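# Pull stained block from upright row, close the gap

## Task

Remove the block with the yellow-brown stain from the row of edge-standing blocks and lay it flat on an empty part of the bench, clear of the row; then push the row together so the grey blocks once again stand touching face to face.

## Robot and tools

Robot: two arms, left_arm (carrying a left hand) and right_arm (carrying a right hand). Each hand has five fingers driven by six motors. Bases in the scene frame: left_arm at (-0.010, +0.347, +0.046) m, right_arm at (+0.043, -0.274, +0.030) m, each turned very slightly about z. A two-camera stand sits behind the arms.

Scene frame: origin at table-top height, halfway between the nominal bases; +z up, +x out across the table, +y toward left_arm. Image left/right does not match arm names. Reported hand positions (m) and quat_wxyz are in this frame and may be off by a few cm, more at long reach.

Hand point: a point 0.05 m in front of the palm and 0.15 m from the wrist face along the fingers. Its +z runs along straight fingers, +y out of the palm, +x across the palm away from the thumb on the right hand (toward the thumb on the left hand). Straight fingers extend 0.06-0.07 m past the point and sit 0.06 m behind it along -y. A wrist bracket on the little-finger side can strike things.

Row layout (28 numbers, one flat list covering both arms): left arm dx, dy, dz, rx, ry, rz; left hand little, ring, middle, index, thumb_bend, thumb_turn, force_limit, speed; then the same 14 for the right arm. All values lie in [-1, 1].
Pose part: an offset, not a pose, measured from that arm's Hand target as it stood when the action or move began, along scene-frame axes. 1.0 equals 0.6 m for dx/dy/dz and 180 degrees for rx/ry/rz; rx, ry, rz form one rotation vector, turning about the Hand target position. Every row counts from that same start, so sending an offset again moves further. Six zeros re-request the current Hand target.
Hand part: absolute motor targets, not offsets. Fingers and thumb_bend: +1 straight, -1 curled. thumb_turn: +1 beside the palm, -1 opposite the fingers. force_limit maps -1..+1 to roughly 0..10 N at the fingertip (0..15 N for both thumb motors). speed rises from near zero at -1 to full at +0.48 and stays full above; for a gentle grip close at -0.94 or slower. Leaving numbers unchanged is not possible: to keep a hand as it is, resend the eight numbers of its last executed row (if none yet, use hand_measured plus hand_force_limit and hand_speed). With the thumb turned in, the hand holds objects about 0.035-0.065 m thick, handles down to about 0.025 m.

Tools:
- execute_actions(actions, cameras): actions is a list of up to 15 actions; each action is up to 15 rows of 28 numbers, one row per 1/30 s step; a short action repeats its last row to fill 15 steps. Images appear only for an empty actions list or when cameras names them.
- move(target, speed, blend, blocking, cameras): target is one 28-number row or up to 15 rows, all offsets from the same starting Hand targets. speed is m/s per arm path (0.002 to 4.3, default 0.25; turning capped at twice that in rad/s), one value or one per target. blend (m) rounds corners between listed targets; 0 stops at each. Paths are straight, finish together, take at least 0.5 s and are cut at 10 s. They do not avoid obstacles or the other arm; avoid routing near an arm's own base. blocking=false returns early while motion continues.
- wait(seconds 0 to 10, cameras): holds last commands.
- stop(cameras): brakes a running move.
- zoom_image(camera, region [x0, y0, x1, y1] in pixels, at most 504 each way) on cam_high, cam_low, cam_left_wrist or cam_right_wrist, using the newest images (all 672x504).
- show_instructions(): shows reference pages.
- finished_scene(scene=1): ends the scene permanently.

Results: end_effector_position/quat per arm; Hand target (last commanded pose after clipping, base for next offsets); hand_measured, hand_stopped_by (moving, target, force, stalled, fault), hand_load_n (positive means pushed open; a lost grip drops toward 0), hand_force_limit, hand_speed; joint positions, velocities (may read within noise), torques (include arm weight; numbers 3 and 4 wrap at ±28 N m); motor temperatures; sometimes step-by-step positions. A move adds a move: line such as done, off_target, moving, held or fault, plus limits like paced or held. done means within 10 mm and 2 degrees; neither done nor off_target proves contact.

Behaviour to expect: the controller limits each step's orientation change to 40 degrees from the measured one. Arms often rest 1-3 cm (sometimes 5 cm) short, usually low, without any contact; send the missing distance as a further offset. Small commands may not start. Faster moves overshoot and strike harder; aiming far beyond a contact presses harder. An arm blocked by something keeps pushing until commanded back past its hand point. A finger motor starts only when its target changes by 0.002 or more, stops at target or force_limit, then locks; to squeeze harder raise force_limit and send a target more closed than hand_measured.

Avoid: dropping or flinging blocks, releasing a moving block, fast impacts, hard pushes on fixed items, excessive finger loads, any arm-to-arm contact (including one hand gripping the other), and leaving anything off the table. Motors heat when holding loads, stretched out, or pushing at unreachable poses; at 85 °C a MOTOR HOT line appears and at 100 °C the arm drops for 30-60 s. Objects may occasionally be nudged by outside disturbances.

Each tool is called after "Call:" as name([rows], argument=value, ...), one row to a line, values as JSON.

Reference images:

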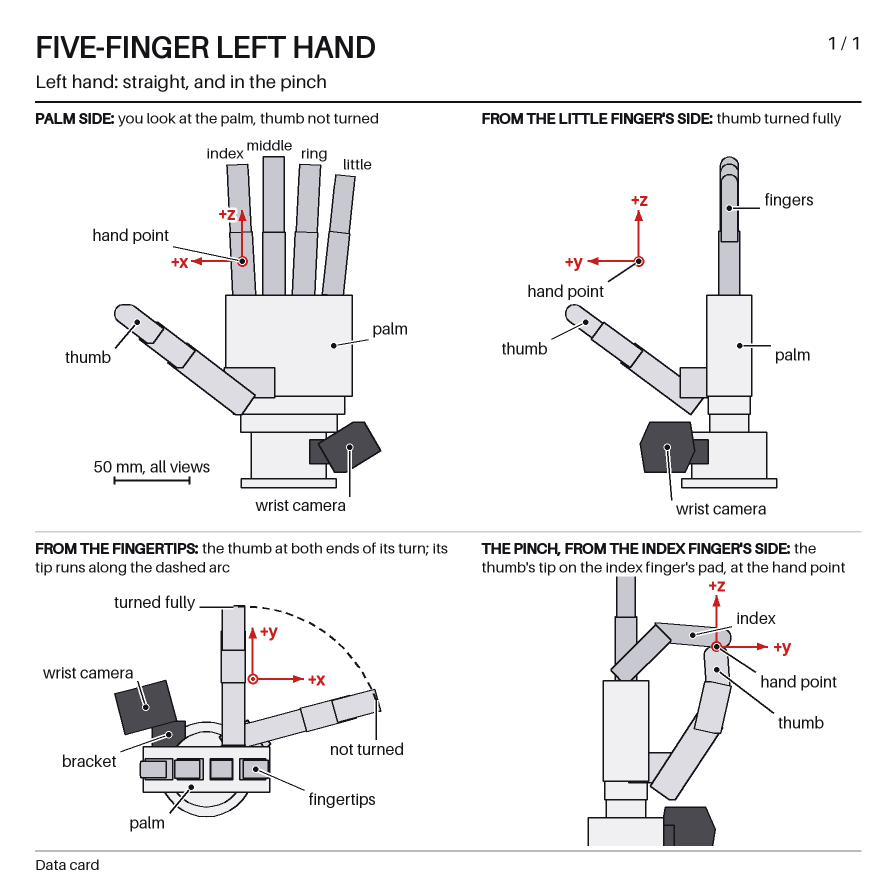

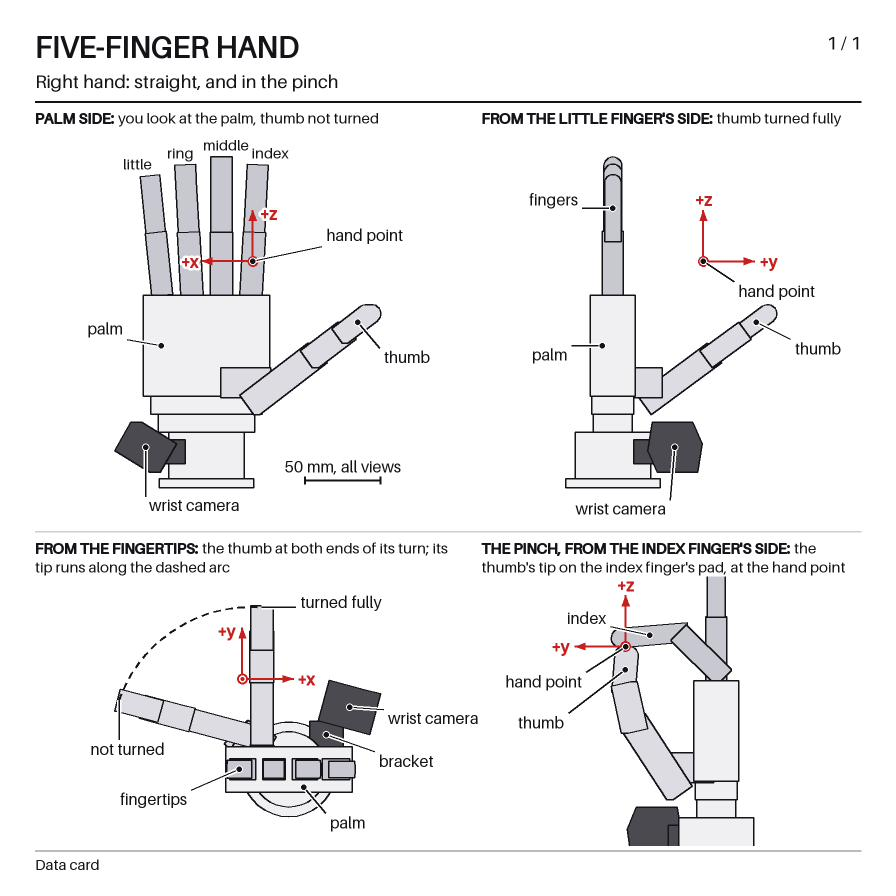

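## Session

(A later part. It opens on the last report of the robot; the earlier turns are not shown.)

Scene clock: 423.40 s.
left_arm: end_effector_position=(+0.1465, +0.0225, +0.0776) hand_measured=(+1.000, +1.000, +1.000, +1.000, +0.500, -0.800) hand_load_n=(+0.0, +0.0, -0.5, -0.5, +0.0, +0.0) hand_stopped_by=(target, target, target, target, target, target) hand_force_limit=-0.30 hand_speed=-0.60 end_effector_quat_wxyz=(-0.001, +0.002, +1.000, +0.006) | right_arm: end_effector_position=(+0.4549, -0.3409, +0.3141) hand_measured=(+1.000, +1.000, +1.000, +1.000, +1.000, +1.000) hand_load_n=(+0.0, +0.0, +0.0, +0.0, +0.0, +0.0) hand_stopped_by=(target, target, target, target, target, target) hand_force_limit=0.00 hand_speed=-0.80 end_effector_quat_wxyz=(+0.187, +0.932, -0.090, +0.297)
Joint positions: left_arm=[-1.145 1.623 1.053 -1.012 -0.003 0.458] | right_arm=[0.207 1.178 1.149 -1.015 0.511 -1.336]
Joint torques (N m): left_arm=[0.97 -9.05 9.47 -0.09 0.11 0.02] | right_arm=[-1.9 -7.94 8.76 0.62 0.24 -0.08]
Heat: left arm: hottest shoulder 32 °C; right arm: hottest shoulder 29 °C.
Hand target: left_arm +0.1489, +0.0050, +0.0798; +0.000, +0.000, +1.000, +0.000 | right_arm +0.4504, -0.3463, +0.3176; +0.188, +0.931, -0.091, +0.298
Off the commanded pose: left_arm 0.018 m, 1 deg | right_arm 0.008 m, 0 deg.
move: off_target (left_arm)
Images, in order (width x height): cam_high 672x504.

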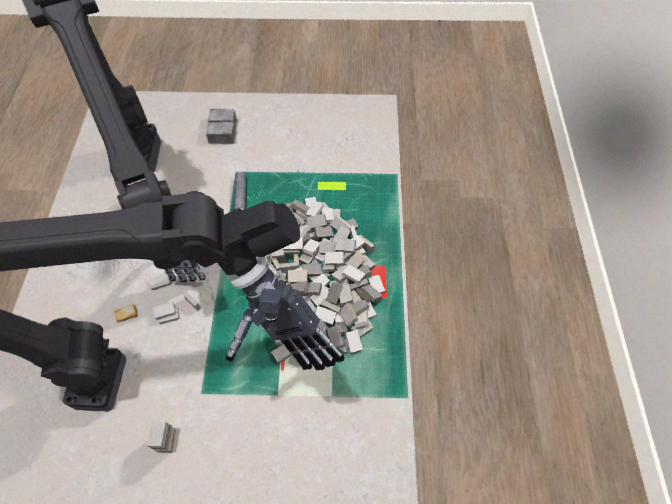

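Call:
move([
  [0.0,0.0,0.05,0,0,0,1,1,1,1,0.5,-0.8,-0.3,-0.6,0,0,0,0,0,0,1,1,1,1,1,1,0,-0.8],
  [-0.026,0.065,0.05,0,0,0,1,1,1,1,0.5,-0.8,-0.3,-0.6,0,0,0,0,0,0,1,1,1,1,1,1,0,-0.8],
], speed=0.1, cameras=["cam_high"])

Call:
zoom_image(camera="cam_high", region=[140, 250, 220, 330])

Scene clock: 425.57 s.
left_arm: end_effector_position=(+0.1342, +0.0460, +0.1065) hand_measured=(+1.000, +1.000, +1.000, +1.000, +0.500, -0.800) hand_load_n=(+0.0, +0.0, +0.0, +0.0, +0.0, +0.0) hand_stopped_by=(target, target, target, target, target, target) hand_force_limit=-0.30 hand_speed=-0.60 end_effector_quat_wxyz=(-0.004, +0.002, +1.000, +0.010) | right_arm: end_effector_position=(+0.4549, -0.3409, +0.3141) hand_measured=(+1.000, +1.000, +1.000, +1.000, +1.000, +1.000) hand_load_n=(+0.0, +0.0, +0.0, +0.0, +0.0, +0.0) hand_stopped_by=(target, target, target, target, target, target) hand_force_limit=0.00 hand_speed=-0.80 end_effector_quat_wxyz=(+0.187, +0.932, -0.090, +0.297)
Joint positions: left_arm=[-1.146 1.527 1.022 -1.089 -0.001 0.457] | right_arm=[0.207 1.178 1.149 -1.015 0.511 -1.336]
Joint torques (N m): left_arm=[1.61 -10.93 6.04 0.28 -0.02 0.04] | right_arm=[-1.32 -7.88 8.91 0.83 0.23 -0.13]
Heat: left arm: hottest shoulder 32 °C; right arm: hottest shoulder 29 °C.
Hand target: left_arm +0.1333, +0.0441, +0.1098; +0.000, +0.000, +1.000, +0.000 | right_arm +0.4504, -0.3463, +0.3176; +0.188, +0.931, -0.091, +0.298
Off the commanded pose: left_arm 0.004 m, 1 deg | right_arm 0.008 m, 0 deg.
move: done
Images, in order (width x height): cam_high 672x504.

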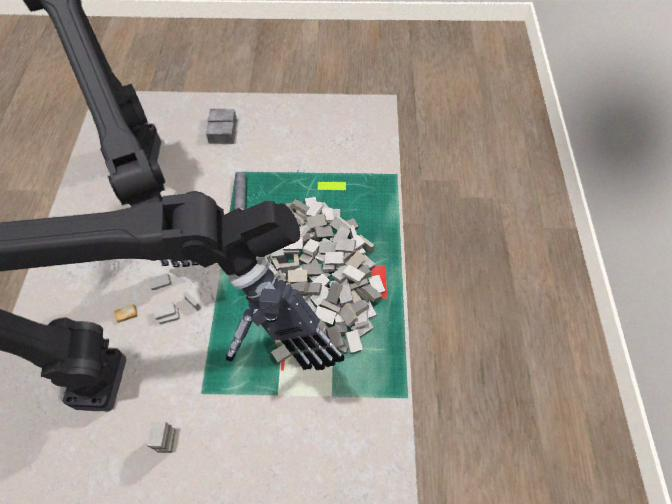

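Scaled by 6.300 from the camera's 672x504 image, which has a finer 960x720 frame.

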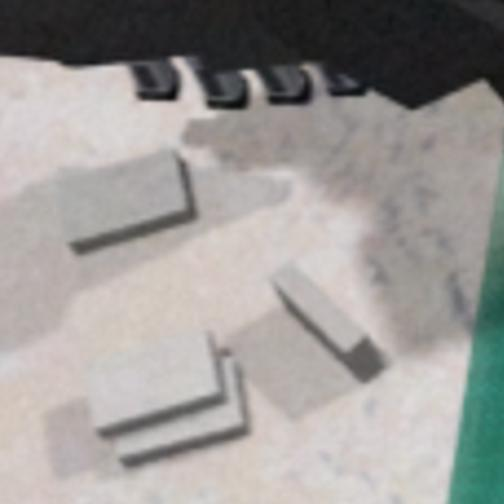

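Call:
move(target=[-0.012,0.0,-0.05,0,0,0,1,1,1,1,0.5,-0.8,-0.3,-0.6,0,0,0,0,0,0,1,1,1,1,1,1,0,-0.8], speed=0.1, cameras=["cam_high"])

Call:
zoom_image(camera="cam_high", region=[140, 250, 220, 330])

Scene clock: 426.90 s.
left_arm: end_effector_position=(+0.1303, +0.0446, +0.0875) hand_measured=(+1.000, +1.000, +1.000, +1.000, +0.500, -0.800) hand_load_n=(+0.0, +0.0, +0.0, +0.0, +0.0, +0.0) hand_stopped_by=(target, target, target, target, target, target) hand_force_limit=-0.30 hand_speed=-0.60 end_effector_quat_wxyz=(+0.003, +0.003, +1.000, -0.005) | right_arm: end_effector_position=(+0.4549, -0.3409, +0.3141) hand_measured=(+1.000, +1.000, +1.000, +1.000, +1.000, +1.000) hand_load_n=(+0.0, +0.0, +0.0, +0.0, +0.0, -0.5) hand_stopped_by=(target, target, target, target, target, target) hand_force_limit=0.00 hand_speed=-0.80 end_effector_quat_wxyz=(+0.187, +0.932, -0.090, +0.297)
Joint positions: left_arm=[-1.156 1.527 0.971 -1.003 -0.001 0.447] | right_arm=[0.207 1.178 1.149 -1.015 0.511 -1.336]
Joint torques (N m): left_arm=[1.2 -8.12 6.01 0.36 0.02 -0.04] | right_arm=[-1.38 -7.82 8.79 0.8 0.25 -0.09]
Heat: left arm: hottest shoulder 32 °C; right arm: hottest shoulder 29 °C.
Hand target: left_arm +0.1261, +0.0441, +0.0799; +0.000, +0.000, +1.000, +0.000 | right_arm +0.4504, -0.3463, +0.3176; +0.188, +0.931, -0.091, +0.298
Off the commanded pose: left_arm 0.009 m, 1 deg | right_arm 0.008 m, 0 deg.
move: done
Images, in order (width x height): cam_high 672x504.

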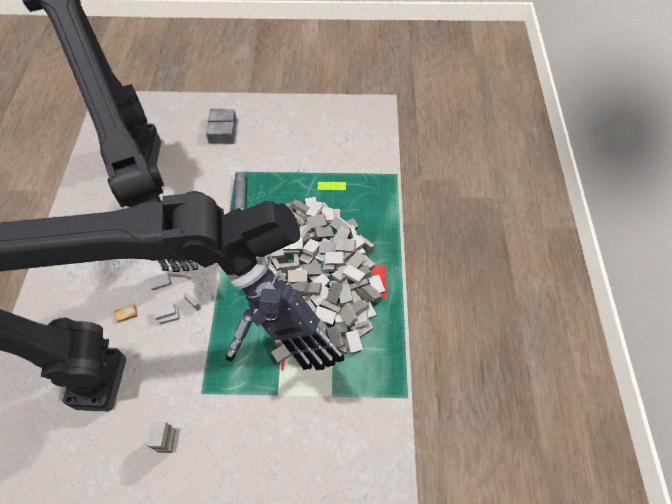

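Scaled by 6.300 from the camera's 672x504 image, which has a finer 960x720 frame.

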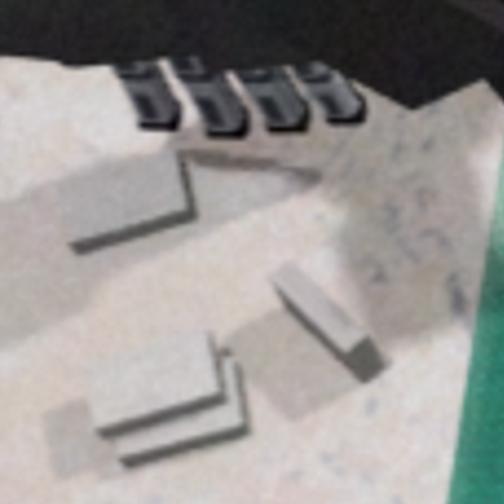

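Call:
move([
  [-0.003,0.0,-0.015,0,0,0,1,1,1,1,0.5,-0.8,-0.3,-0.6,0,0,0,0,0,0,1,1,1,1,1,1,0,-0.8],
  [-0.003,-0.06,-0.012,0,0,0,1,1,1,1,0.5,-0.8,-0.3,-0.6,0,0,0,0,0,0,1,1,1,1,1,1,0,-0.8],
], speed=0.06, cameras=["cam_high"])

Call:
zoom_image(camera="cam_high", region=[140, 250, 220, 330])

Scene clock: 429.47 s.
left_arm: end_effector_position=(+0.1243, +0.0340, +0.0775) hand_measured=(+1.000, +1.000, +1.000, +1.000, +0.500, -0.800) hand_load_n=(+0.0, +0.0, -5.5, -0.5, +0.0, -0.5) hand_stopped_by=(target, target, target, target, target, target) hand_force_limit=-0.30 hand_speed=-0.60 end_effector_quat_wxyz=(+0.000, +0.000, +1.000, +0.014) | right_arm: end_effector_position=(+0.4549, -0.3409, +0.3141) hand_measured=(+1.000, +1.000, +1.000, +1.000, +1.000, +1.000) hand_load_n=(+0.0, +0.0, +0.0, +0.0, +0.0, +0.0) hand_stopped_by=(target, target, target, target, target, target) hand_force_limit=0.00 hand_speed=-0.80 end_effector_quat_wxyz=(+0.187, +0.932, -0.090, +0.297)
Joint positions: left_arm=[-1.184 1.587 1.005 -1.014 -0.011 0.413] | right_arm=[0.207 1.178 1.149 -1.015 0.511 -1.336]
Joint torques (N m): left_arm=[0.73 -7.06 9.51 0.65 0.41 -0.03] | right_arm=[-0.97 -8.06 8.88 0.66 0.26 -0.09]
Heat: left arm: hottest shoulder 32 °C; right arm: hottest shoulder 29 °C.
Hand target: left_arm +0.1242, +0.0080, +0.0726; +0.000, +0.000, +1.000, +0.000 | right_arm +0.4504, -0.3463, +0.3176; +0.188, +0.931, -0.091, +0.298
Off the commanded pose: left_arm 0.026 m, 2 deg | right_arm 0.008 m, 0 deg.
move: off_target (left_arm)
Images, in order (width x height): cam_high 672x504.

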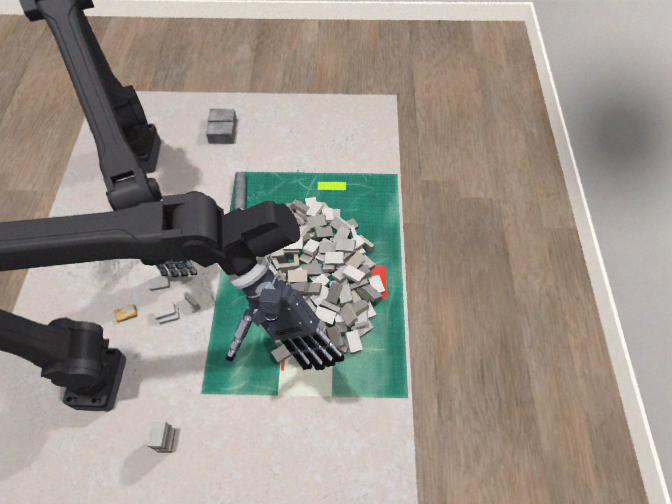

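Scaled by 6.300 from the camera's 672x504 image, which has a finer 960x720 frame.

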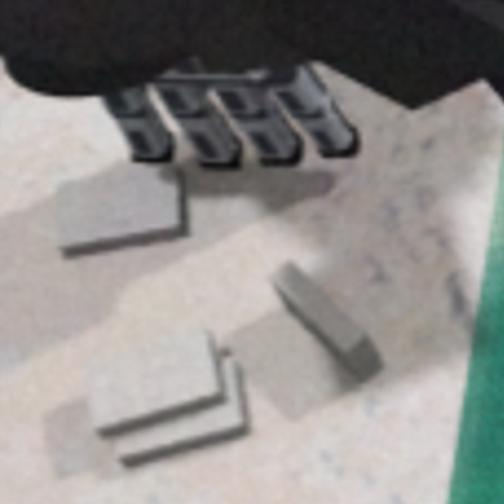

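Call:
move([
  [0.0,0.03,0.02,0,0,0,1,1,1,1,0.5,-0.8,-0.3,-0.6,0,0,0,0,0,0,1,1,1,1,1,1,0,-0.8],
  [0.0,-0.02,0.018,0,0,0,1,1,1,1,0.5,-0.8,-0.3,-0.6,0,0,0,0,0,0,1,1,1,1,1,1,0,-0.8],
], speed=0.06, cameras=["cam_high"])

Call:
zoom_image(camera="cam_high", region=[140, 250, 220, 330])

Scene clock: 431.63 s.
left_arm: end_effector_position=(+0.1224, +0.0132, +0.0813) hand_measured=(+1.000, +1.000, +1.000, +1.000, +0.500, -0.800) hand_load_n=(+0.0, +0.0, +0.0, -0.5, +0.0, +0.0) hand_stopped_by=(target, target, target, target, target, target) hand_force_limit=-0.30 hand_speed=-0.60 end_effector_quat_wxyz=(-0.001, +0.003, +1.000, +0.005) | right_arm: end_effector_position=(+0.4549, -0.3409, +0.3141) hand_measured=(+1.000, +1.000, +1.000, +1.000, +1.000, +1.000) hand_load_n=(+0.5, +0.0, +0.0, +0.0, +0.0, +0.5) hand_stopped_by=(target, target, target, target, target, target) hand_force_limit=0.00 hand_speed=-0.80 end_effector_quat_wxyz=(+0.187, +0.932, -0.090, +0.297)
Joint positions: left_arm=[-1.205 1.614 1.053 -1.021 -0.001 0.4] | right_arm=[0.207 1.178 1.149 -1.015 0.511 -1.336]
Joint torques (N m): left_arm=[1.67 -8.59 9.57 -0.27 0.06 -0.07] | right_arm=[-1.32 -8.12 8.95 0.88 0.26 -0.08]
Heat: left arm: hottest shoulder 32 °C; right arm: hottest shoulder 29 °C.
Hand target: left_arm +0.1242, -0.0039, +0.0834; +0.000, +0.000, +1.000, +0.000 | right_arm +0.4504, -0.3463, +0.3176; +0.188, +0.931, -0.091, +0.298
Off the commanded pose: left_arm 0.017 m, 1 deg | right_arm 0.008 m, 0 deg.
move: off_target (left_arm)
Images, in order (width x height): cam_high 672x504.

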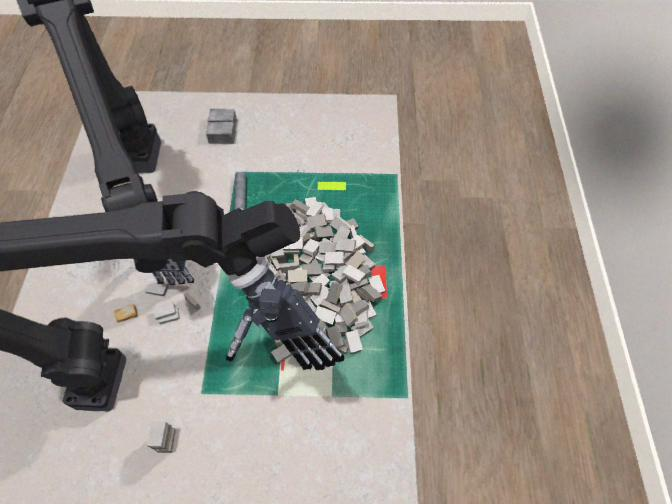

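Scaled by 6.300 from the camera's 672x504 image, which has a finer 960x720 frame.

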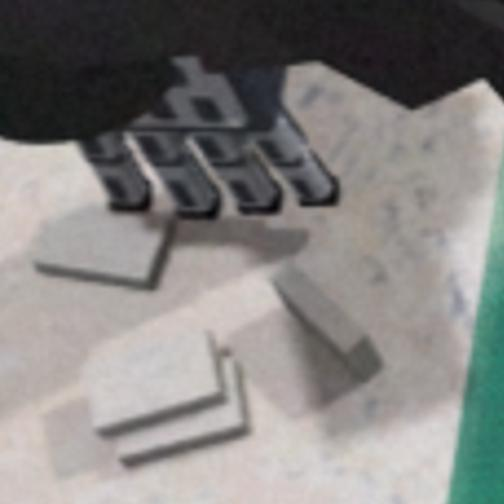

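Call:
move([
  [0.012,0.0,0.0,0,0,0,1,1,1,1,0.5,-0.8,-0.3,-0.6,0,0,0,0,0,0,1,1,1,1,1,1,0,-0.8],
  [0.012,-0.028,0.0,0,0,0,1,1,1,1,0.5,-0.8,-0.3,-0.6,0,0,0,0,0,0,1,1,1,1,1,1,0,-0.8],
], speed=0.06, cameras=["cam_high"])

Call:
zoom_image(camera="cam_high", region=[140, 250, 220, 330])

Scene clock: 433.57 s.
left_arm: end_effector_position=(+0.1291, -0.0032, +0.0820) hand_measured=(+1.000, +1.000, +1.000, +1.000, +0.500, -0.800) hand_load_n=(+0.0, +0.0, +0.0, -1.0, -0.5, +0.0) hand_stopped_by=(target, target, target, target, target, target) hand_force_limit=-0.30 hand_speed=-0.60 end_effector_quat_wxyz=(-0.002, +0.003, +1.000, +0.006) | right_arm: end_effector_position=(+0.4549, -0.3409, +0.3141) hand_measured=(+1.000, +1.000, +1.000, +1.000, +1.000, +1.000) hand_load_n=(+0.0, +0.0, +0.0, +0.0, +0.0, +0.0) hand_stopped_by=(target, target, target, target, target, target) hand_force_limit=0.00 hand_speed=-0.80 end_effector_quat_wxyz=(+0.187, +0.932, -0.090, +0.297)
Joint positions: left_arm=[-1.205 1.654 1.107 -1.035 -0.001 0.4] | right_arm=[0.207 1.178 1.149 -1.015 0.511 -1.336]
Joint torques (N m): left_arm=[1.2 -9.35 9.55 -0.02 0.01 -0.03] | right_arm=[-1.2 -8.18 8.96 0.84 0.28 -0.1]
Heat: left arm: hottest shoulder 32 °C; right arm: hottest shoulder 29 °C.
Hand target: left_arm +0.1315, -0.0207, +0.0834; +0.000, +0.000, +1.000, +0.000 | right_arm +0.4504, -0.3463, +0.3176; +0.188, +0.931, -0.091, +0.298
Off the commanded pose: left_arm 0.018 m, 1 deg | right_arm 0.008 m, 0 deg.
move: off_target (left_arm)
Images, in order (width x height): cam_high 672x504.

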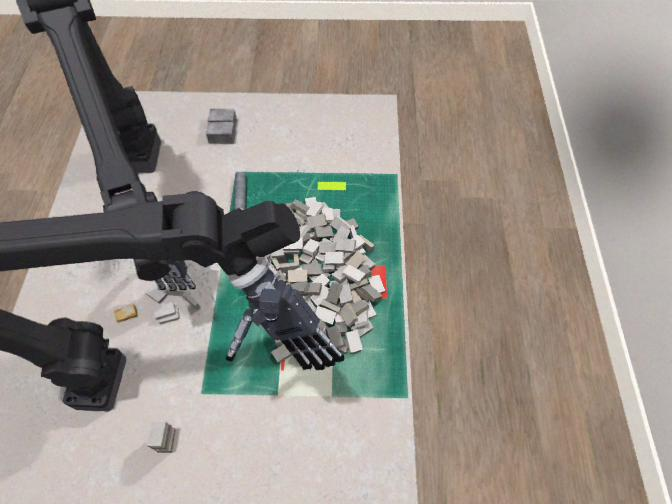

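Scaled by 6.300 from the camera's 672x504 image, which has a finer 960x720 frame.

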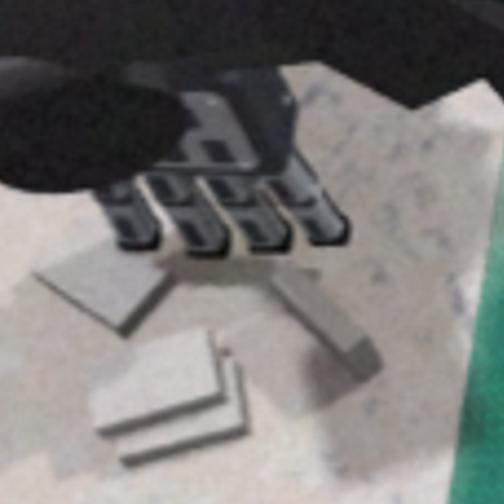

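Call:
move([
  [0.0,0.03,0.02,0,0,0,1,1,1,1,0.5,-0.8,-0.3,-0.6,0,0,0,0,0,0,1,1,1,1,1,1,0,-0.8],
  [0.0,0.03,0.08,0,0,0,1,1,1,1,0.5,-0.8,-0.3,-0.6,0,0,0,0,0,0,1,1,1,1,1,1,0,-0.8],
  [0.045,-0.005,0.08,0,0,0,-1,-1,-1,1,0.5,-0.8,-0.3,0.0,0,0,0,0,0,0,1,1,1,1,1,1,0,-0.8],
], speed=0.1, cameras=["cam_high","cam_left_wrist"])

Call:
zoom_image(camera="cam_high", region=[140, 250, 220, 330])

Scene clock: 439.97 s.
left_arm: end_effector_position=(+0.1496, -0.0107, +0.1267) hand_measured=(-1.000, -1.000, -1.000, +1.000, +0.500, -0.800) hand_load_n=(+0.0, +0.5, +0.0, +0.0, +0.0, +0.0) hand_stopped_by=(target, target, target, target, target, target) hand_force_limit=-0.30 hand_speed=0.00 end_effector_quat_wxyz=(-0.002, -0.004, +1.000, +0.007) | right_arm: end_effector_position=(+0.4549, -0.3409, +0.3141) hand_measured=(+1.000, +1.000, +1.000, +1.000, +1.000, +1.000) hand_load_n=(-0.5, +0.0, +0.0, +0.0, +0.0, +0.0) hand_stopped_by=(target, target, target, target, target, target) hand_force_limit=0.00 hand_speed=-0.80 end_effector_quat_wxyz=(+0.187, +0.932, -0.090, +0.297)
Joint positions: left_arm=[-1.168 1.636 1.215 -1.164 -0.001 0.422] | right_arm=[0.207 1.178 1.149 -1.015 0.511 -1.336]
Joint torques (N m): left_arm=[2.2 -9.88 9.92 -0.2 0 0.22] | right_arm=[-1.38 -8.18 8.91 0.77 0.24 -0.06]
Heat: left arm: hottest shoulder 32 °C; right arm: hottest shoulder 29 °C.
Hand target: left_arm +0.1584, -0.0237, +0.1313; +0.000, +0.000, +1.000, +0.001 | right_arm +0.4504, -0.3463, +0.3176; +0.188, +0.931, -0.091, +0.298
Off the commanded pose: left_arm 0.016 m, 1 deg | right_arm 0.008 m, 0 deg.
move: off_target (left_arm); target 3's new numbers were sent with left_arm's hand 0.016 m and 1 deg from that target
Images, in order (width x height): cam_high 672x504, cam_left_wrist 672x504.

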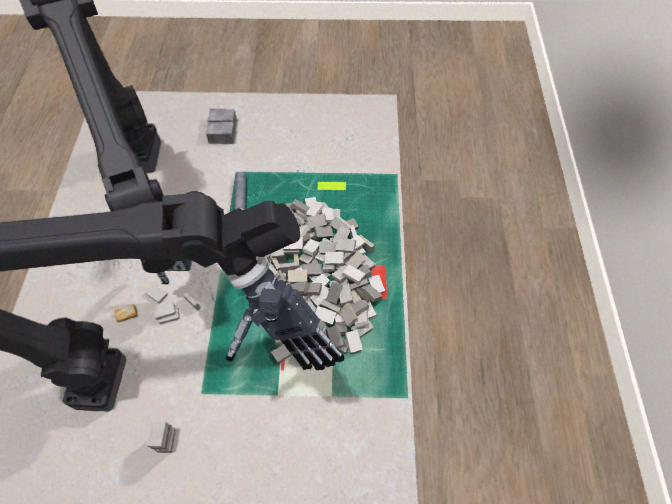

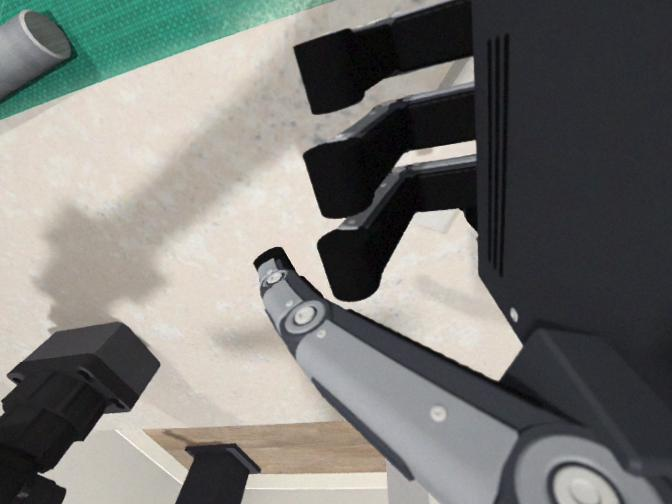

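Scaled by 6.300 from the camera's 672x504 image, which has a finer 960x720 frame.

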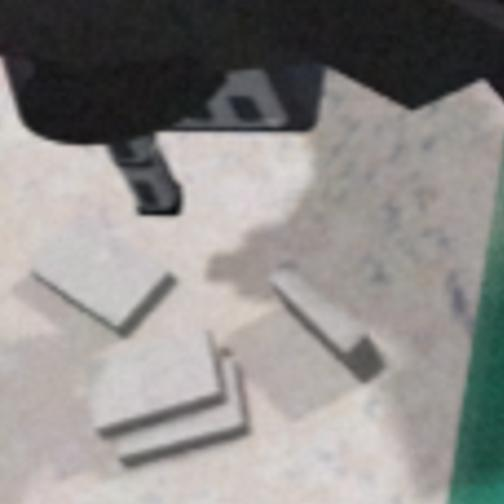

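Call:
move(target=[0.003,-0.02,-0.05,0,0,0,-1,-1,-1,1,0.5,-0.8,-0.3,0.0,0,0,0,0,0,0,1,1,1,1,1,1,0,-0.8], speed=0.1, cameras=["cam_high"])

Call:
zoom_image(camera="cam_high", region=[140, 250, 220, 330])

Scene clock: 441.27 s.
left_arm: end_effector_position=(+0.1534, -0.0190, +0.1001) hand_measured=(-1.000, -1.000, -1.000, +1.000, +0.500, -0.800) hand_load_n=(+0.0, +0.0, -0.5, +0.0, +0.0, +0.0) hand_stopped_by=(target, target, target, target, target, target) hand_force_limit=-0.30 hand_speed=0.00 end_effector_quat_wxyz=(-0.005, -0.004, +1.000, +0.013) | right_arm: end_effector_position=(+0.4549, -0.3409, +0.3141) hand_measured=(+1.000, +1.000, +1.000, +1.000, +1.000, +1.000) hand_load_n=(+0.0, +0.0, +0.0, +0.0, +0.0, +0.0) hand_stopped_by=(target, target, target, target, target, target) hand_force_limit=0.00 hand_speed=-0.80 end_effector_quat_wxyz=(+0.187, +0.932, -0.090, +0.297)
Joint positions: left_arm=[-1.168 1.697 1.215 -1.116 -0.001 0.422] | right_arm=[0.207 1.178 1.149 -1.015 0.511 -1.336]
Joint torques (N m): left_arm=[1.9 -11.4 9.26 0.27 -0.02 0.18] | right_arm=[-1.73 -7.94 8.85 0.68 0.26 -0.1]
Heat: left arm: hottest shoulder 32 °C; right arm: hottest shoulder 29 °C.
Hand target: left_arm +0.1602, -0.0357, +0.1014; +0.000, +0.000, +1.000, +0.000 | right_arm +0.4504, -0.3463, +0.3176; +0.188, +0.931, -0.091, +0.298
Off the commanded pose: left_arm 0.018 m, 2 deg | right_arm 0.008 m, 0 deg.
move: off_target (left_arm)
Images, in order (width x height): cam_high 672x504.

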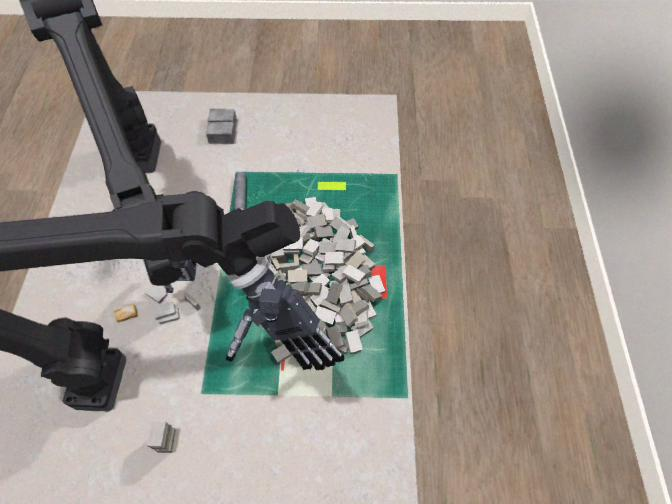

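Scaled by 6.300 from the camera's 672x504 image, which has a finer 960x720 frame.

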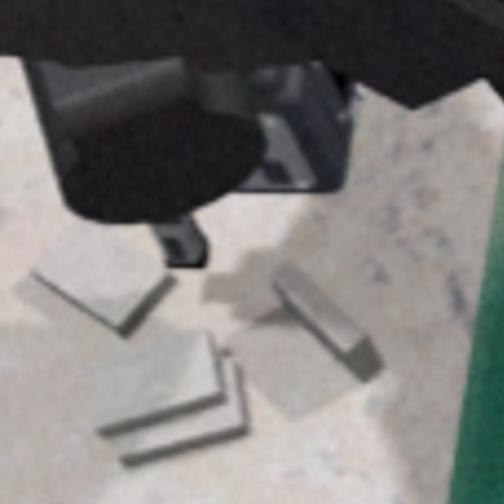

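Call:
move(target=[0.003,0.005,-0.045,0,0,0,-1,-1,-1,1,0.5,-0.8,-0.3,0.0,0,0,0,0,0,0,1,1,1,1,1,1,0,-0.8], speed=0.08, cameras=["cam_high"])

Call:
zoom_image(camera="cam_high", region=[140, 250, 220, 330])

Scene clock: 442.57 s.
left_arm: end_effector_position=(+0.1601, -0.0336, +0.0848) hand_measured=(-1.000, -1.000, -1.000, +1.000, +0.500, -0.800) hand_load_n=(+0.0, +0.0, +0.0, +0.0, +0.0, +0.0) hand_stopped_by=(target, target, target, target, target, target) hand_force_limit=-0.30 hand_speed=0.00 end_effector_quat_wxyz=(+0.004, -0.004, +1.000, -0.006) | right_arm: end_effector_position=(+0.4549, -0.3409, +0.3141) hand_measured=(+1.000, +1.000, +1.000, +1.000, +1.000, +1.000) hand_load_n=(+0.0, +0.0, +0.5, +0.0, +0.0, +0.0) hand_stopped_by=(target, target, target, target, target, target) hand_force_limit=0.00 hand_speed=-0.80 end_effector_quat_wxyz=(+0.187, +0.932, -0.090, +0.297)
Joint positions: left_arm=[-1.168 1.725 1.215 -1.047 -0.001 0.422] | right_arm=[0.207 1.178 1.149 -1.015 0.511 -1.336]
Joint torques (N m): left_arm=[1.96 -11.58 6.39 0.36 0.04 0.23] | right_arm=[-2.2 -7.24 8.73 0.79 0.27 -0.1]
Heat: left arm: hottest shoulder 32 °C; right arm: hottest shoulder 29 °C.
Hand target: left_arm +0.1620, -0.0327, +0.0743; +0.000, +0.000, +1.000, +0.000 | right_arm +0.4504, -0.3463, +0.3176; +0.188, +0.931, -0.091, +0.298
Off the commanded pose: left_arm 0.011 m, 1 deg | right_arm 0.008 m, 0 deg.
move: off_target (left_arm)
Images, in order (width x height): cam_high 672x504.

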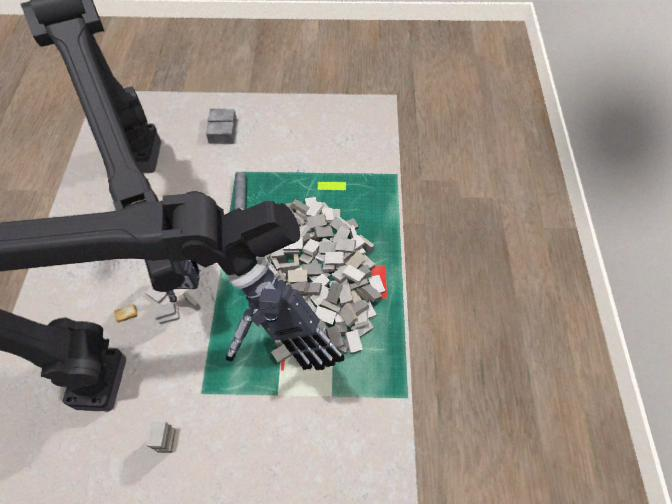

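Scaled by 6.300 from the camera's 672x504 image, which has a finer 960x720 frame.

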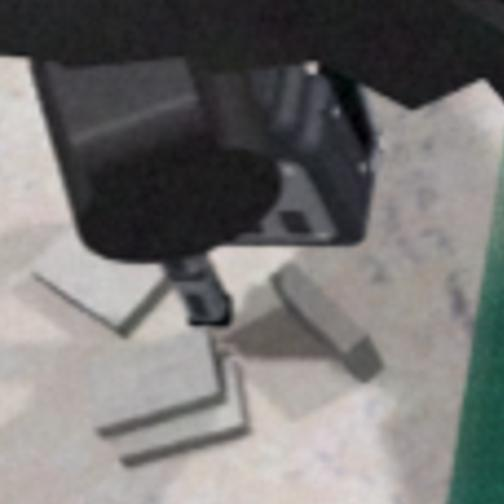

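Call:
move([
  [-0.014,0.012,0.0,0,0,0,-1,-1,-1,1,0.5,-0.8,-0.3,0.0,0,0,0,0,0,0,1,1,1,1,1,1,0,-0.8],
  [-0.014,0.012,-0.01,0,0,0,-1,-1,-1,1,0.5,-0.8,-0.3,0.0,0,0,0,0,0,0,1,1,1,1,1,1,0,-0.8],
], speed=0.08, cameras=["cam_high"])

Call:
zoom_image(camera="cam_high", region=[140, 250, 220, 330])

Scene clock: 444.47 s.
left_arm: end_effector_position=(+0.1562, -0.0251, +0.0741) hand_measured=(-1.000, -1.000, -1.000, +1.000, +0.500, -0.800) hand_load_n=(+0.0, +0.0, +0.0, +0.0, +0.0, +0.0) hand_stopped_by=(target, target, target, target, target, target) hand_force_limit=-0.30 hand_speed=0.00 end_effector_quat_wxyz=(+0.001, -0.004, +1.000, -0.001) | right_arm: end_effector_position=(+0.4549, -0.3409, +0.3141) hand_measured=(+1.000, +1.000, +1.000, +1.000, +1.000, +1.000) hand_load_n=(+0.0, +0.0, +0.0, +0.0, +0.0, +0.0) hand_stopped_by=(target, target, target, target, target, target) hand_force_limit=0.00 hand_speed=-0.80 end_effector_quat_wxyz=(+0.187, +0.932, -0.090, +0.297)
Joint positions: left_arm=[-1.168 1.725 1.181 -1.023 -0.001 0.422] | right_arm=[0.207 1.178 1.149 -1.015 0.511 -1.336]
Joint torques (N m): left_arm=[2.2 -11.75 5.94 0.31 -0.02 0.11] | right_arm=[-1.44 -7.82 8.79 0.83 0.26 -0.09]
Heat: left arm: hottest shoulder 32 °C; right arm: hottest shoulder 29 °C.
Hand target: left_arm +0.1536, -0.0255, +0.0684; +0.000, +0.000, +1.000, +0.001 | right_arm +0.4504, -0.3463, +0.3176; +0.188, +0.931, -0.091, +0.298
Off the commanded pose: left_arm 0.006 m, 1 deg | right_arm 0.008 m, 0 deg.
move: done
Images, in order (width x height): cam_high 672x504.

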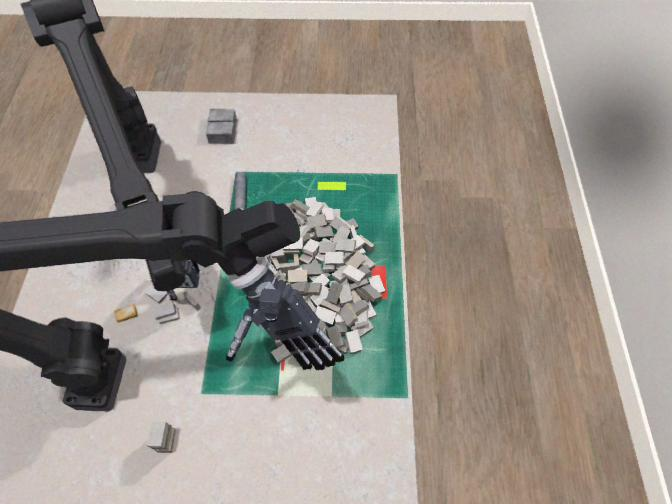

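Scaled by 6.300 from the camera's 672x504 image, which has a finer 960x720 frame.

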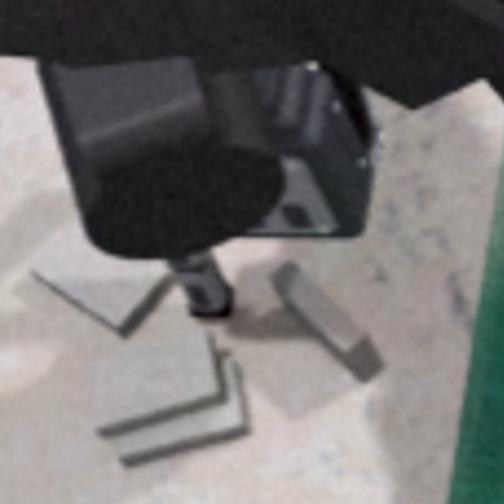

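Call:
move([
  [-0.013,0.0,0.006,0,0,0,-1,-1,-1,1,0.5,-0.8,-0.3,0.0,0,0,0,0,0,0,1,1,1,1,1,1,0,-0.8],
], speed=0.08, cameras=["cam_high"])

Call:
zoom_image(camera="cam_high", region=[140, 250, 220, 330])

Scene clock: 445.60 s.
left_arm: end_effector_position=(+0.1513, -0.0252, +0.0730) hand_measured=(-1.000, -1.000, -1.000, +1.000, +0.500, -0.800) hand_load_n=(+0.0, +0.5, +0.0, +0.0, +0.0, +0.0) hand_stopped_by=(target, target, target, target, target, target) hand_force_limit=-0.30 hand_speed=0.00 end_effector_quat_wxyz=(+0.001, +0.001, +1.000, +0.000) | right_arm: end_effector_position=(+0.4549, -0.3409, +0.3141) hand_measured=(+1.000, +1.000, +1.000, +1.000, +1.000, +1.000) hand_load_n=(+0.0, +0.0, +0.0, +0.0, +0.0, +0.0) hand_stopped_by=(target, target, target, target, target, target) hand_force_limit=0.00 hand_speed=-0.80 end_effector_quat_wxyz=(+0.187, +0.932, -0.090, +0.297)
Joint positions: left_arm=[-1.179 1.725 1.177 -1.023 -0.001 0.422] | right_arm=[0.207 1.178 1.149 -1.015 0.511 -1.336]
Joint torques (N m): left_arm=[1.14 -12.75 5.96 0.09 0.05 -0.02] | right_arm=[-2.02 -8.53 8.91 0.73 0.25 -0.07]
Heat: left arm: hottest shoulder 32 °C; right arm: hottest shoulder 29 °C.
Hand target: left_arm +0.1459, -0.0256, +0.0720; +0.000, +0.000, +1.000, +0.000 | right_arm +0.4504, -0.3463, +0.3176; +0.188, +0.931, -0.091, +0.298
Off the commanded pose: left_arm 0.006 m, 0 deg | right_arm 0.008 m, 0 deg.
move: done
Images, in order (width x height): cam_high 672x504.

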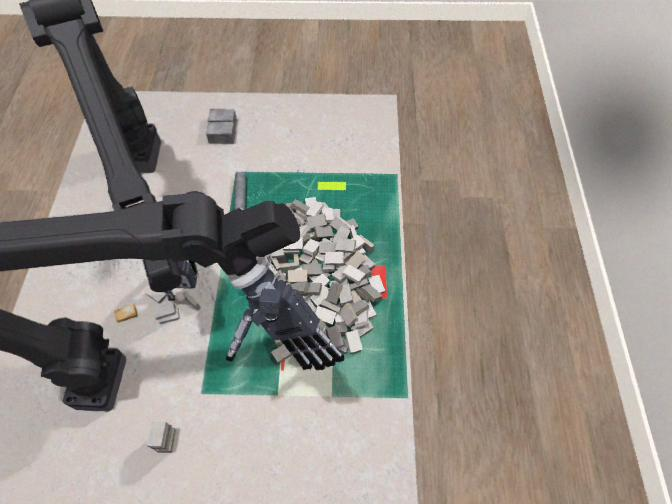

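Scaled by 6.300 from the camera's 672x504 image, which has a finer 960x720 frame.

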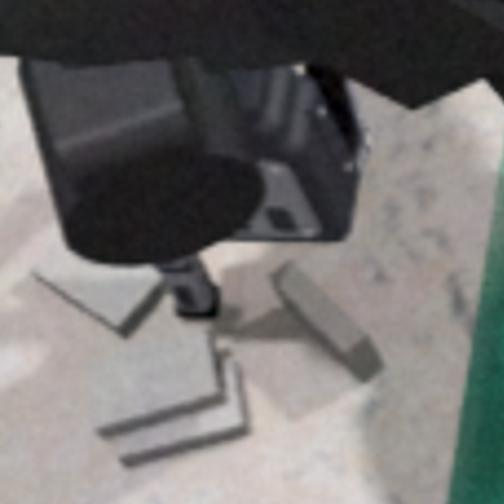

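Call:
move([
  [0.006,-0.067,0.003,0,0,0,-1,-1,-1,1,0.5,-0.8,-0.3,0.0,0,0,0,0,0,0,1,1,1,1,1,1,0,-0.8],
], speed=0.06, cameras=["cam_high"])

Call:
zoom_image(camera="cam_high", region=[140, 250, 220, 330])

Scene clock: 447.07 s.
left_arm: end_effector_position=(+0.1482, -0.0459, +0.0745) hand_measured=(-1.000, -1.000, -1.000, +1.000, +0.500, -0.800) hand_load_n=(+0.0, +0.0, +0.0, -2.0, +0.0, +0.0) hand_stopped_by=(target, target, target, target, target, target) hand_force_limit=-0.30 hand_speed=0.00 end_effector_quat_wxyz=(-0.002, +0.003, +1.000, +0.008) | right_arm: end_effector_position=(+0.4549, -0.3409, +0.3141) hand_measured=(+1.000, +1.000, +1.000, +1.000, +1.000, +1.000) hand_load_n=(+0.0, +0.0, +0.0, +0.0, +0.0, +0.0) hand_stopped_by=(target, target, target, target, target, target) hand_force_limit=0.00 hand_speed=-0.80 end_effector_quat_wxyz=(+0.187, +0.932, -0.090, +0.297)
Joint positions: left_arm=[-1.202 1.774 1.247 -1.06 -0.001 0.402] | right_arm=[0.207 1.178 1.149 -1.015 0.511 -1.336]
Joint torques (N m): left_arm=[1.26 -10.99 9.92 0.01 0.03 -0.07] | right_arm=[-1.67 -8 8.77 0.69 0.22 -0.09]
Heat: left arm: hottest shoulder 32 °C; right arm: hottest shoulder 29 °C.
Hand target: left_arm +0.1494, -0.0657, +0.0738; +0.000, +0.000, +1.000, +0.000 | right_arm +0.4504, -0.3463, +0.3176; +0.188, +0.931, -0.091, +0.298
Off the commanded pose: left_arm 0.020 m, 1 deg | right_arm 0.008 m, 0 deg.
move: off_target (left_arm)
Images, in order (width x height): cam_high 672x504.

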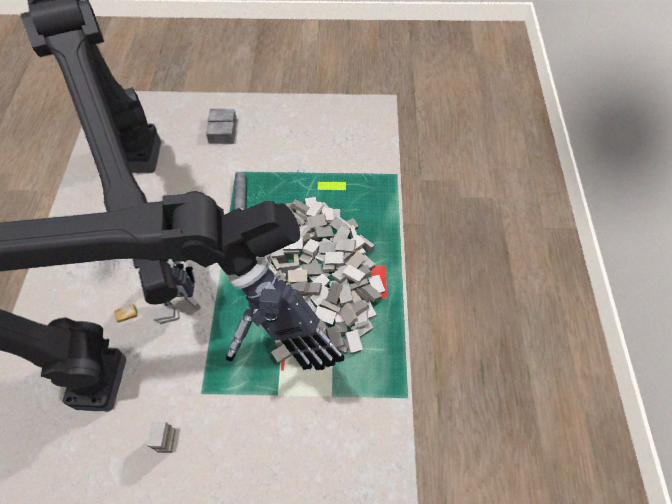

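Scaled by 6.300 from the camera's 672x504 image, which has a finer 960x720 frame.

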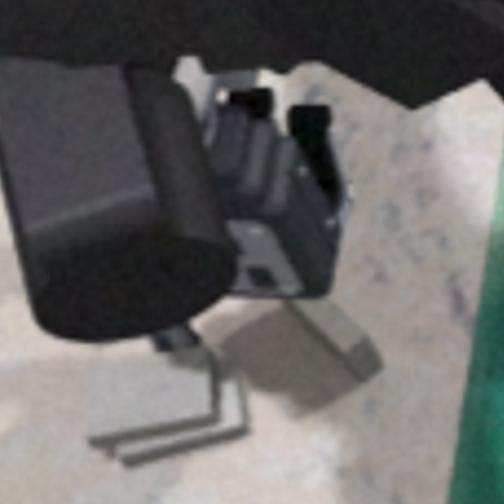

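Call:
move([
  [0.0,0.045,0.003,0,0,0,-1,-1,-1,1,0.5,-0.8,-0.3,0.0,0,0,0,0,0,0,1,1,1,1,1,1,0,-0.8],
  [0.03,0.045,0.003,0,0,0,-1,-1,-1,1,0.5,-0.8,-0.3,0.0,0,0,0,0,0,0,1,1,1,1,1,1,0,-0.8],
], speed=0.08, cameras=["cam_high"])

Call:
zoom_image(camera="cam_high", region=[140, 250, 220, 330])

Scene clock: 449.27 s.
left_arm: end_effector_position=(+0.1608, -0.0372, +0.0736) hand_measured=(-1.000, -1.000, -1.000, +1.000, +0.500, -0.800) hand_load_n=(+0.0, +0.0, +0.0, +0.0, +0.0, +0.0) hand_stopped_by=(target, target, target, target, target, target) hand_force_limit=-0.30 hand_speed=0.00 end_effector_quat_wxyz=(-0.003, -0.004, +1.000, +0.003) | right_arm: end_effector_position=(+0.4549, -0.3409, +0.3141) hand_measured=(+1.000, +1.000, +1.000, +1.000, +1.000, +1.000) hand_load_n=(+0.0, +0.0, +0.0, +0.0, +0.0, +0.0) hand_stopped_by=(target, target, target, target, target, target) hand_force_limit=0.00 hand_speed=-0.80 end_effector_quat_wxyz=(+0.187, +0.932, -0.090, +0.297)
Joint positions: left_arm=[-1.168 1.763 1.23 -1.045 0.003 0.423] | right_arm=[0.207 1.178 1.149 -1.015 0.511 -1.336]
Joint torques (N m): left_arm=[2.61 -12.98 7.17 0.05 -0.17 0.17] | right_arm=[-1.67 -8 8.75 0.7 0.29 -0.07]
Heat: left arm: hottest shoulder 32 °C; right arm: hottest shoulder 29 °C.
Hand target: left_arm +0.1675, -0.0388, +0.0757; +0.000, +0.000, +1.000, +0.000 | right_arm +0.4504, -0.3463, +0.3176; +0.188, +0.931, -0.091, +0.298
Off the commanded pose: left_arm 0.007 m, 1 deg | right_arm 0.008 m, 0 deg.
move: done
Images, in order (width x height): cam_high 672x504.

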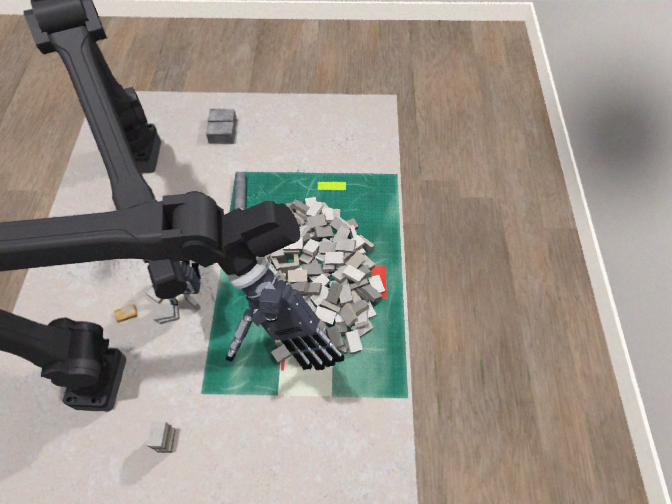

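Scaled by 6.300 from the camera's 672x504 image, which has a finer 960x720 frame.

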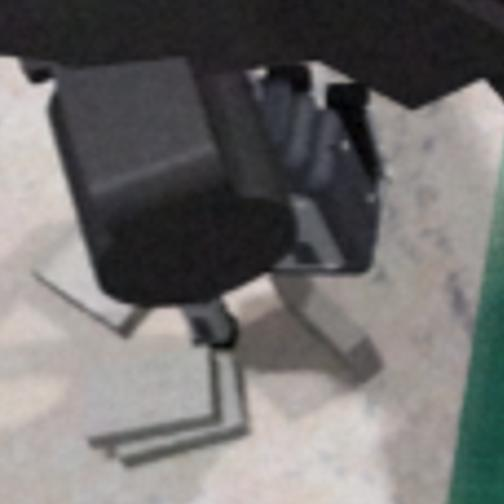

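Call:
move([
  [0.0,-0.065,0.0,0,0,0,-1,-1,-1,1,0.5,-0.8,-0.3,0.0,0,0,0,0,0,0,1,1,1,1,1,1,0,-0.8],
], speed=0.06, cameras=["cam_high"])

Call:
zoom_image(camera="cam_high", region=[140, 250, 220, 330])

Scene clock: 450.83 s.
left_arm: end_effector_position=(+0.1664, -0.0594, +0.0750) hand_measured=(-1.000, -1.000, -1.000, +1.000, +0.500, -0.800) hand_load_n=(+0.0, +0.0, +0.0, -1.0, +0.0, +0.0) hand_stopped_by=(target, target, target, target, target, target) hand_force_limit=-0.30 hand_speed=0.00 end_effector_quat_wxyz=(-0.003, +0.002, +1.000, +0.006) | right_arm: end_effector_position=(+0.4549, -0.3409, +0.3141) hand_measured=(+1.000, +1.000, +1.000, +1.000, +1.000, +1.000) hand_load_n=(+0.0, +0.0, +0.0, +0.0, +0.5, +0.0) hand_stopped_by=(target, target, target, target, target, target) hand_force_limit=0.00 hand_speed=-0.80 end_effector_quat_wxyz=(+0.187, +0.932, -0.090, +0.297)
Joint positions: left_arm=[-1.179 1.816 1.311 -1.079 0 0.423] | right_arm=[0.207 1.178 1.149 -1.015 0.511 -1.336]
Joint torques (N m): left_arm=[0.85 -11.81 10 -0.13 0.02 -0.05] | right_arm=[-1.79 -7.65 8.85 0.73 0.28 -0.08]
Heat: left arm: hottest shoulder 32 °C; right arm: hottest shoulder 29 °C.
Hand target: left_arm +0.1673, -0.0777, +0.0755; -0.001, +0.000, +1.000, +0.001 | right_arm +0.4504, -0.3463, +0.3176; +0.188, +0.931, -0.091, +0.298
Off the commanded pose: left_arm 0.018 m, 1 deg | right_arm 0.008 m, 0 deg.
move: off_target (left_arm)
Images, in order (width x height): cam_high 672x504.

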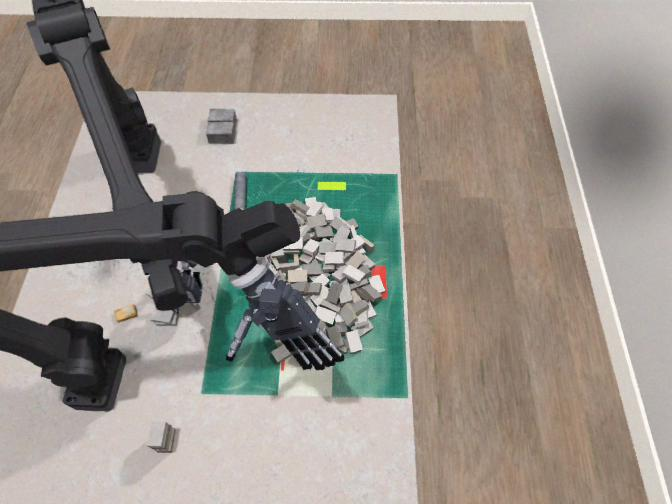

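Scaled by 6.300 from the camera's 672x504 image, which has a finer 960x720 frame.

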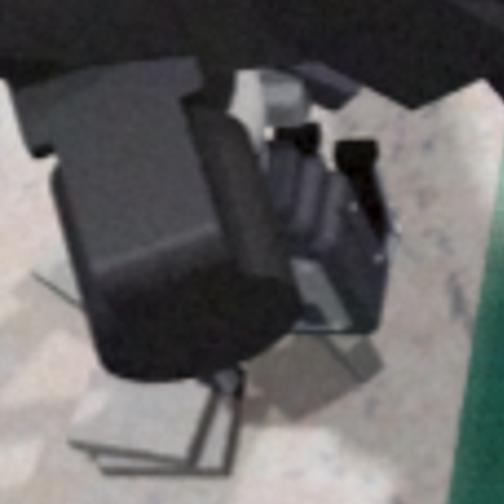

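Call:
move([
  [-0.004,-0.035,0.0,0,0,0,-1,-1,-1,1,0.5,-0.8,-0.3,0.0,0,0,0,0,0,0,1,1,1,1,1,1,0,-0.8],
], speed=0.06, cameras=["cam_high"])

Call:
zoom_image(camera="cam_high", region=[140, 270, 220, 350])

Scene clock: 452.17 s.
left_arm: end_effector_position=(+0.1646, -0.0809, +0.0757) hand_measured=(-1.000, -1.000, -1.000, +1.000, +0.500, -0.800) hand_load_n=(+0.0, +0.0, +0.0, -1.0, +0.0, +0.0) hand_stopped_by=(target, target, target, target, target, target) hand_force_limit=-0.30 hand_speed=0.00 end_effector_quat_wxyz=(-0.002, +0.003, +1.000, +0.006) | right_arm: end_effector_position=(+0.4549, -0.3409, +0.3141) hand_measured=(+1.000, +1.000, +1.000, +1.000, +1.000, +1.000) hand_load_n=(+0.0, +0.0, +0.0, +0.0, +0.0, +0.0) hand_stopped_by=(target, target, target, target, target, target) hand_force_limit=0.00 hand_speed=-0.80 end_effector_quat_wxyz=(+0.187, +0.932, -0.090, +0.297)
Joint positions: left_arm=[-1.199 1.858 1.375 -1.1 0 0.405] | right_arm=[0.207 1.178 1.149 -1.015 0.511 -1.336]
Joint torques (N m): left_arm=[1.73 -12.86 10.13 0.06 0 0.02] | right_arm=[-1.73 -8.23 8.88 0.7 0.27 -0.08]
Heat: left arm: hottest shoulder 32 °C; right arm: hottest shoulder 29 °C.
Hand target: left_arm +0.1650, -0.0989, +0.0757; +0.000, +0.000, +1.000, +0.000 | right_arm +0.4504, -0.3463, +0.3176; +0.188, +0.931, -0.091, +0.298
Off the commanded pose: left_arm 0.018 m, 1 deg | right_arm 0.008 m, 0 deg.
move: off_target (left_arm)
Images, in order (width x height): cam_high 672x504.

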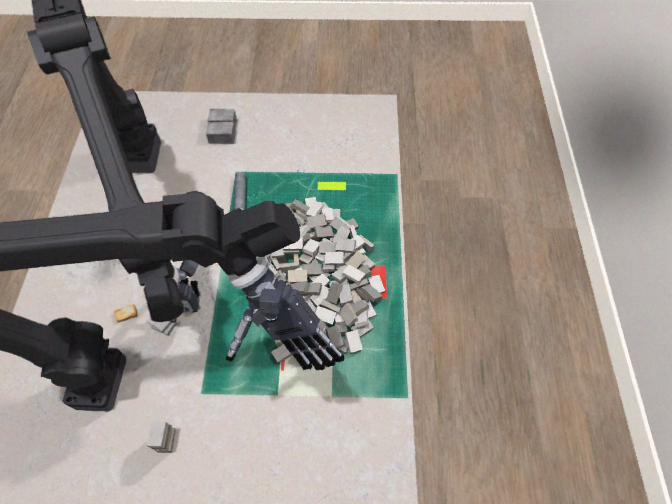

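Scaled by 6.300 from the camera's 672x504 image, which has a finer 960x720 frame.

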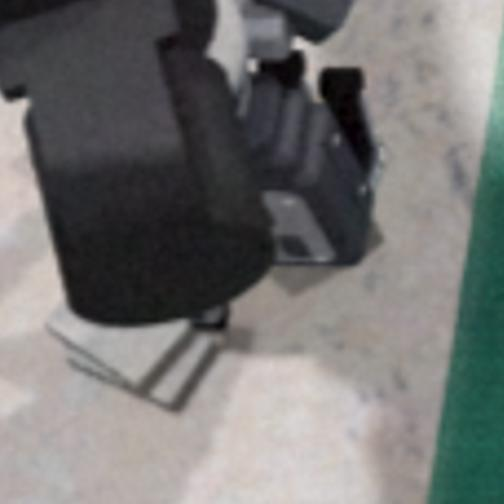

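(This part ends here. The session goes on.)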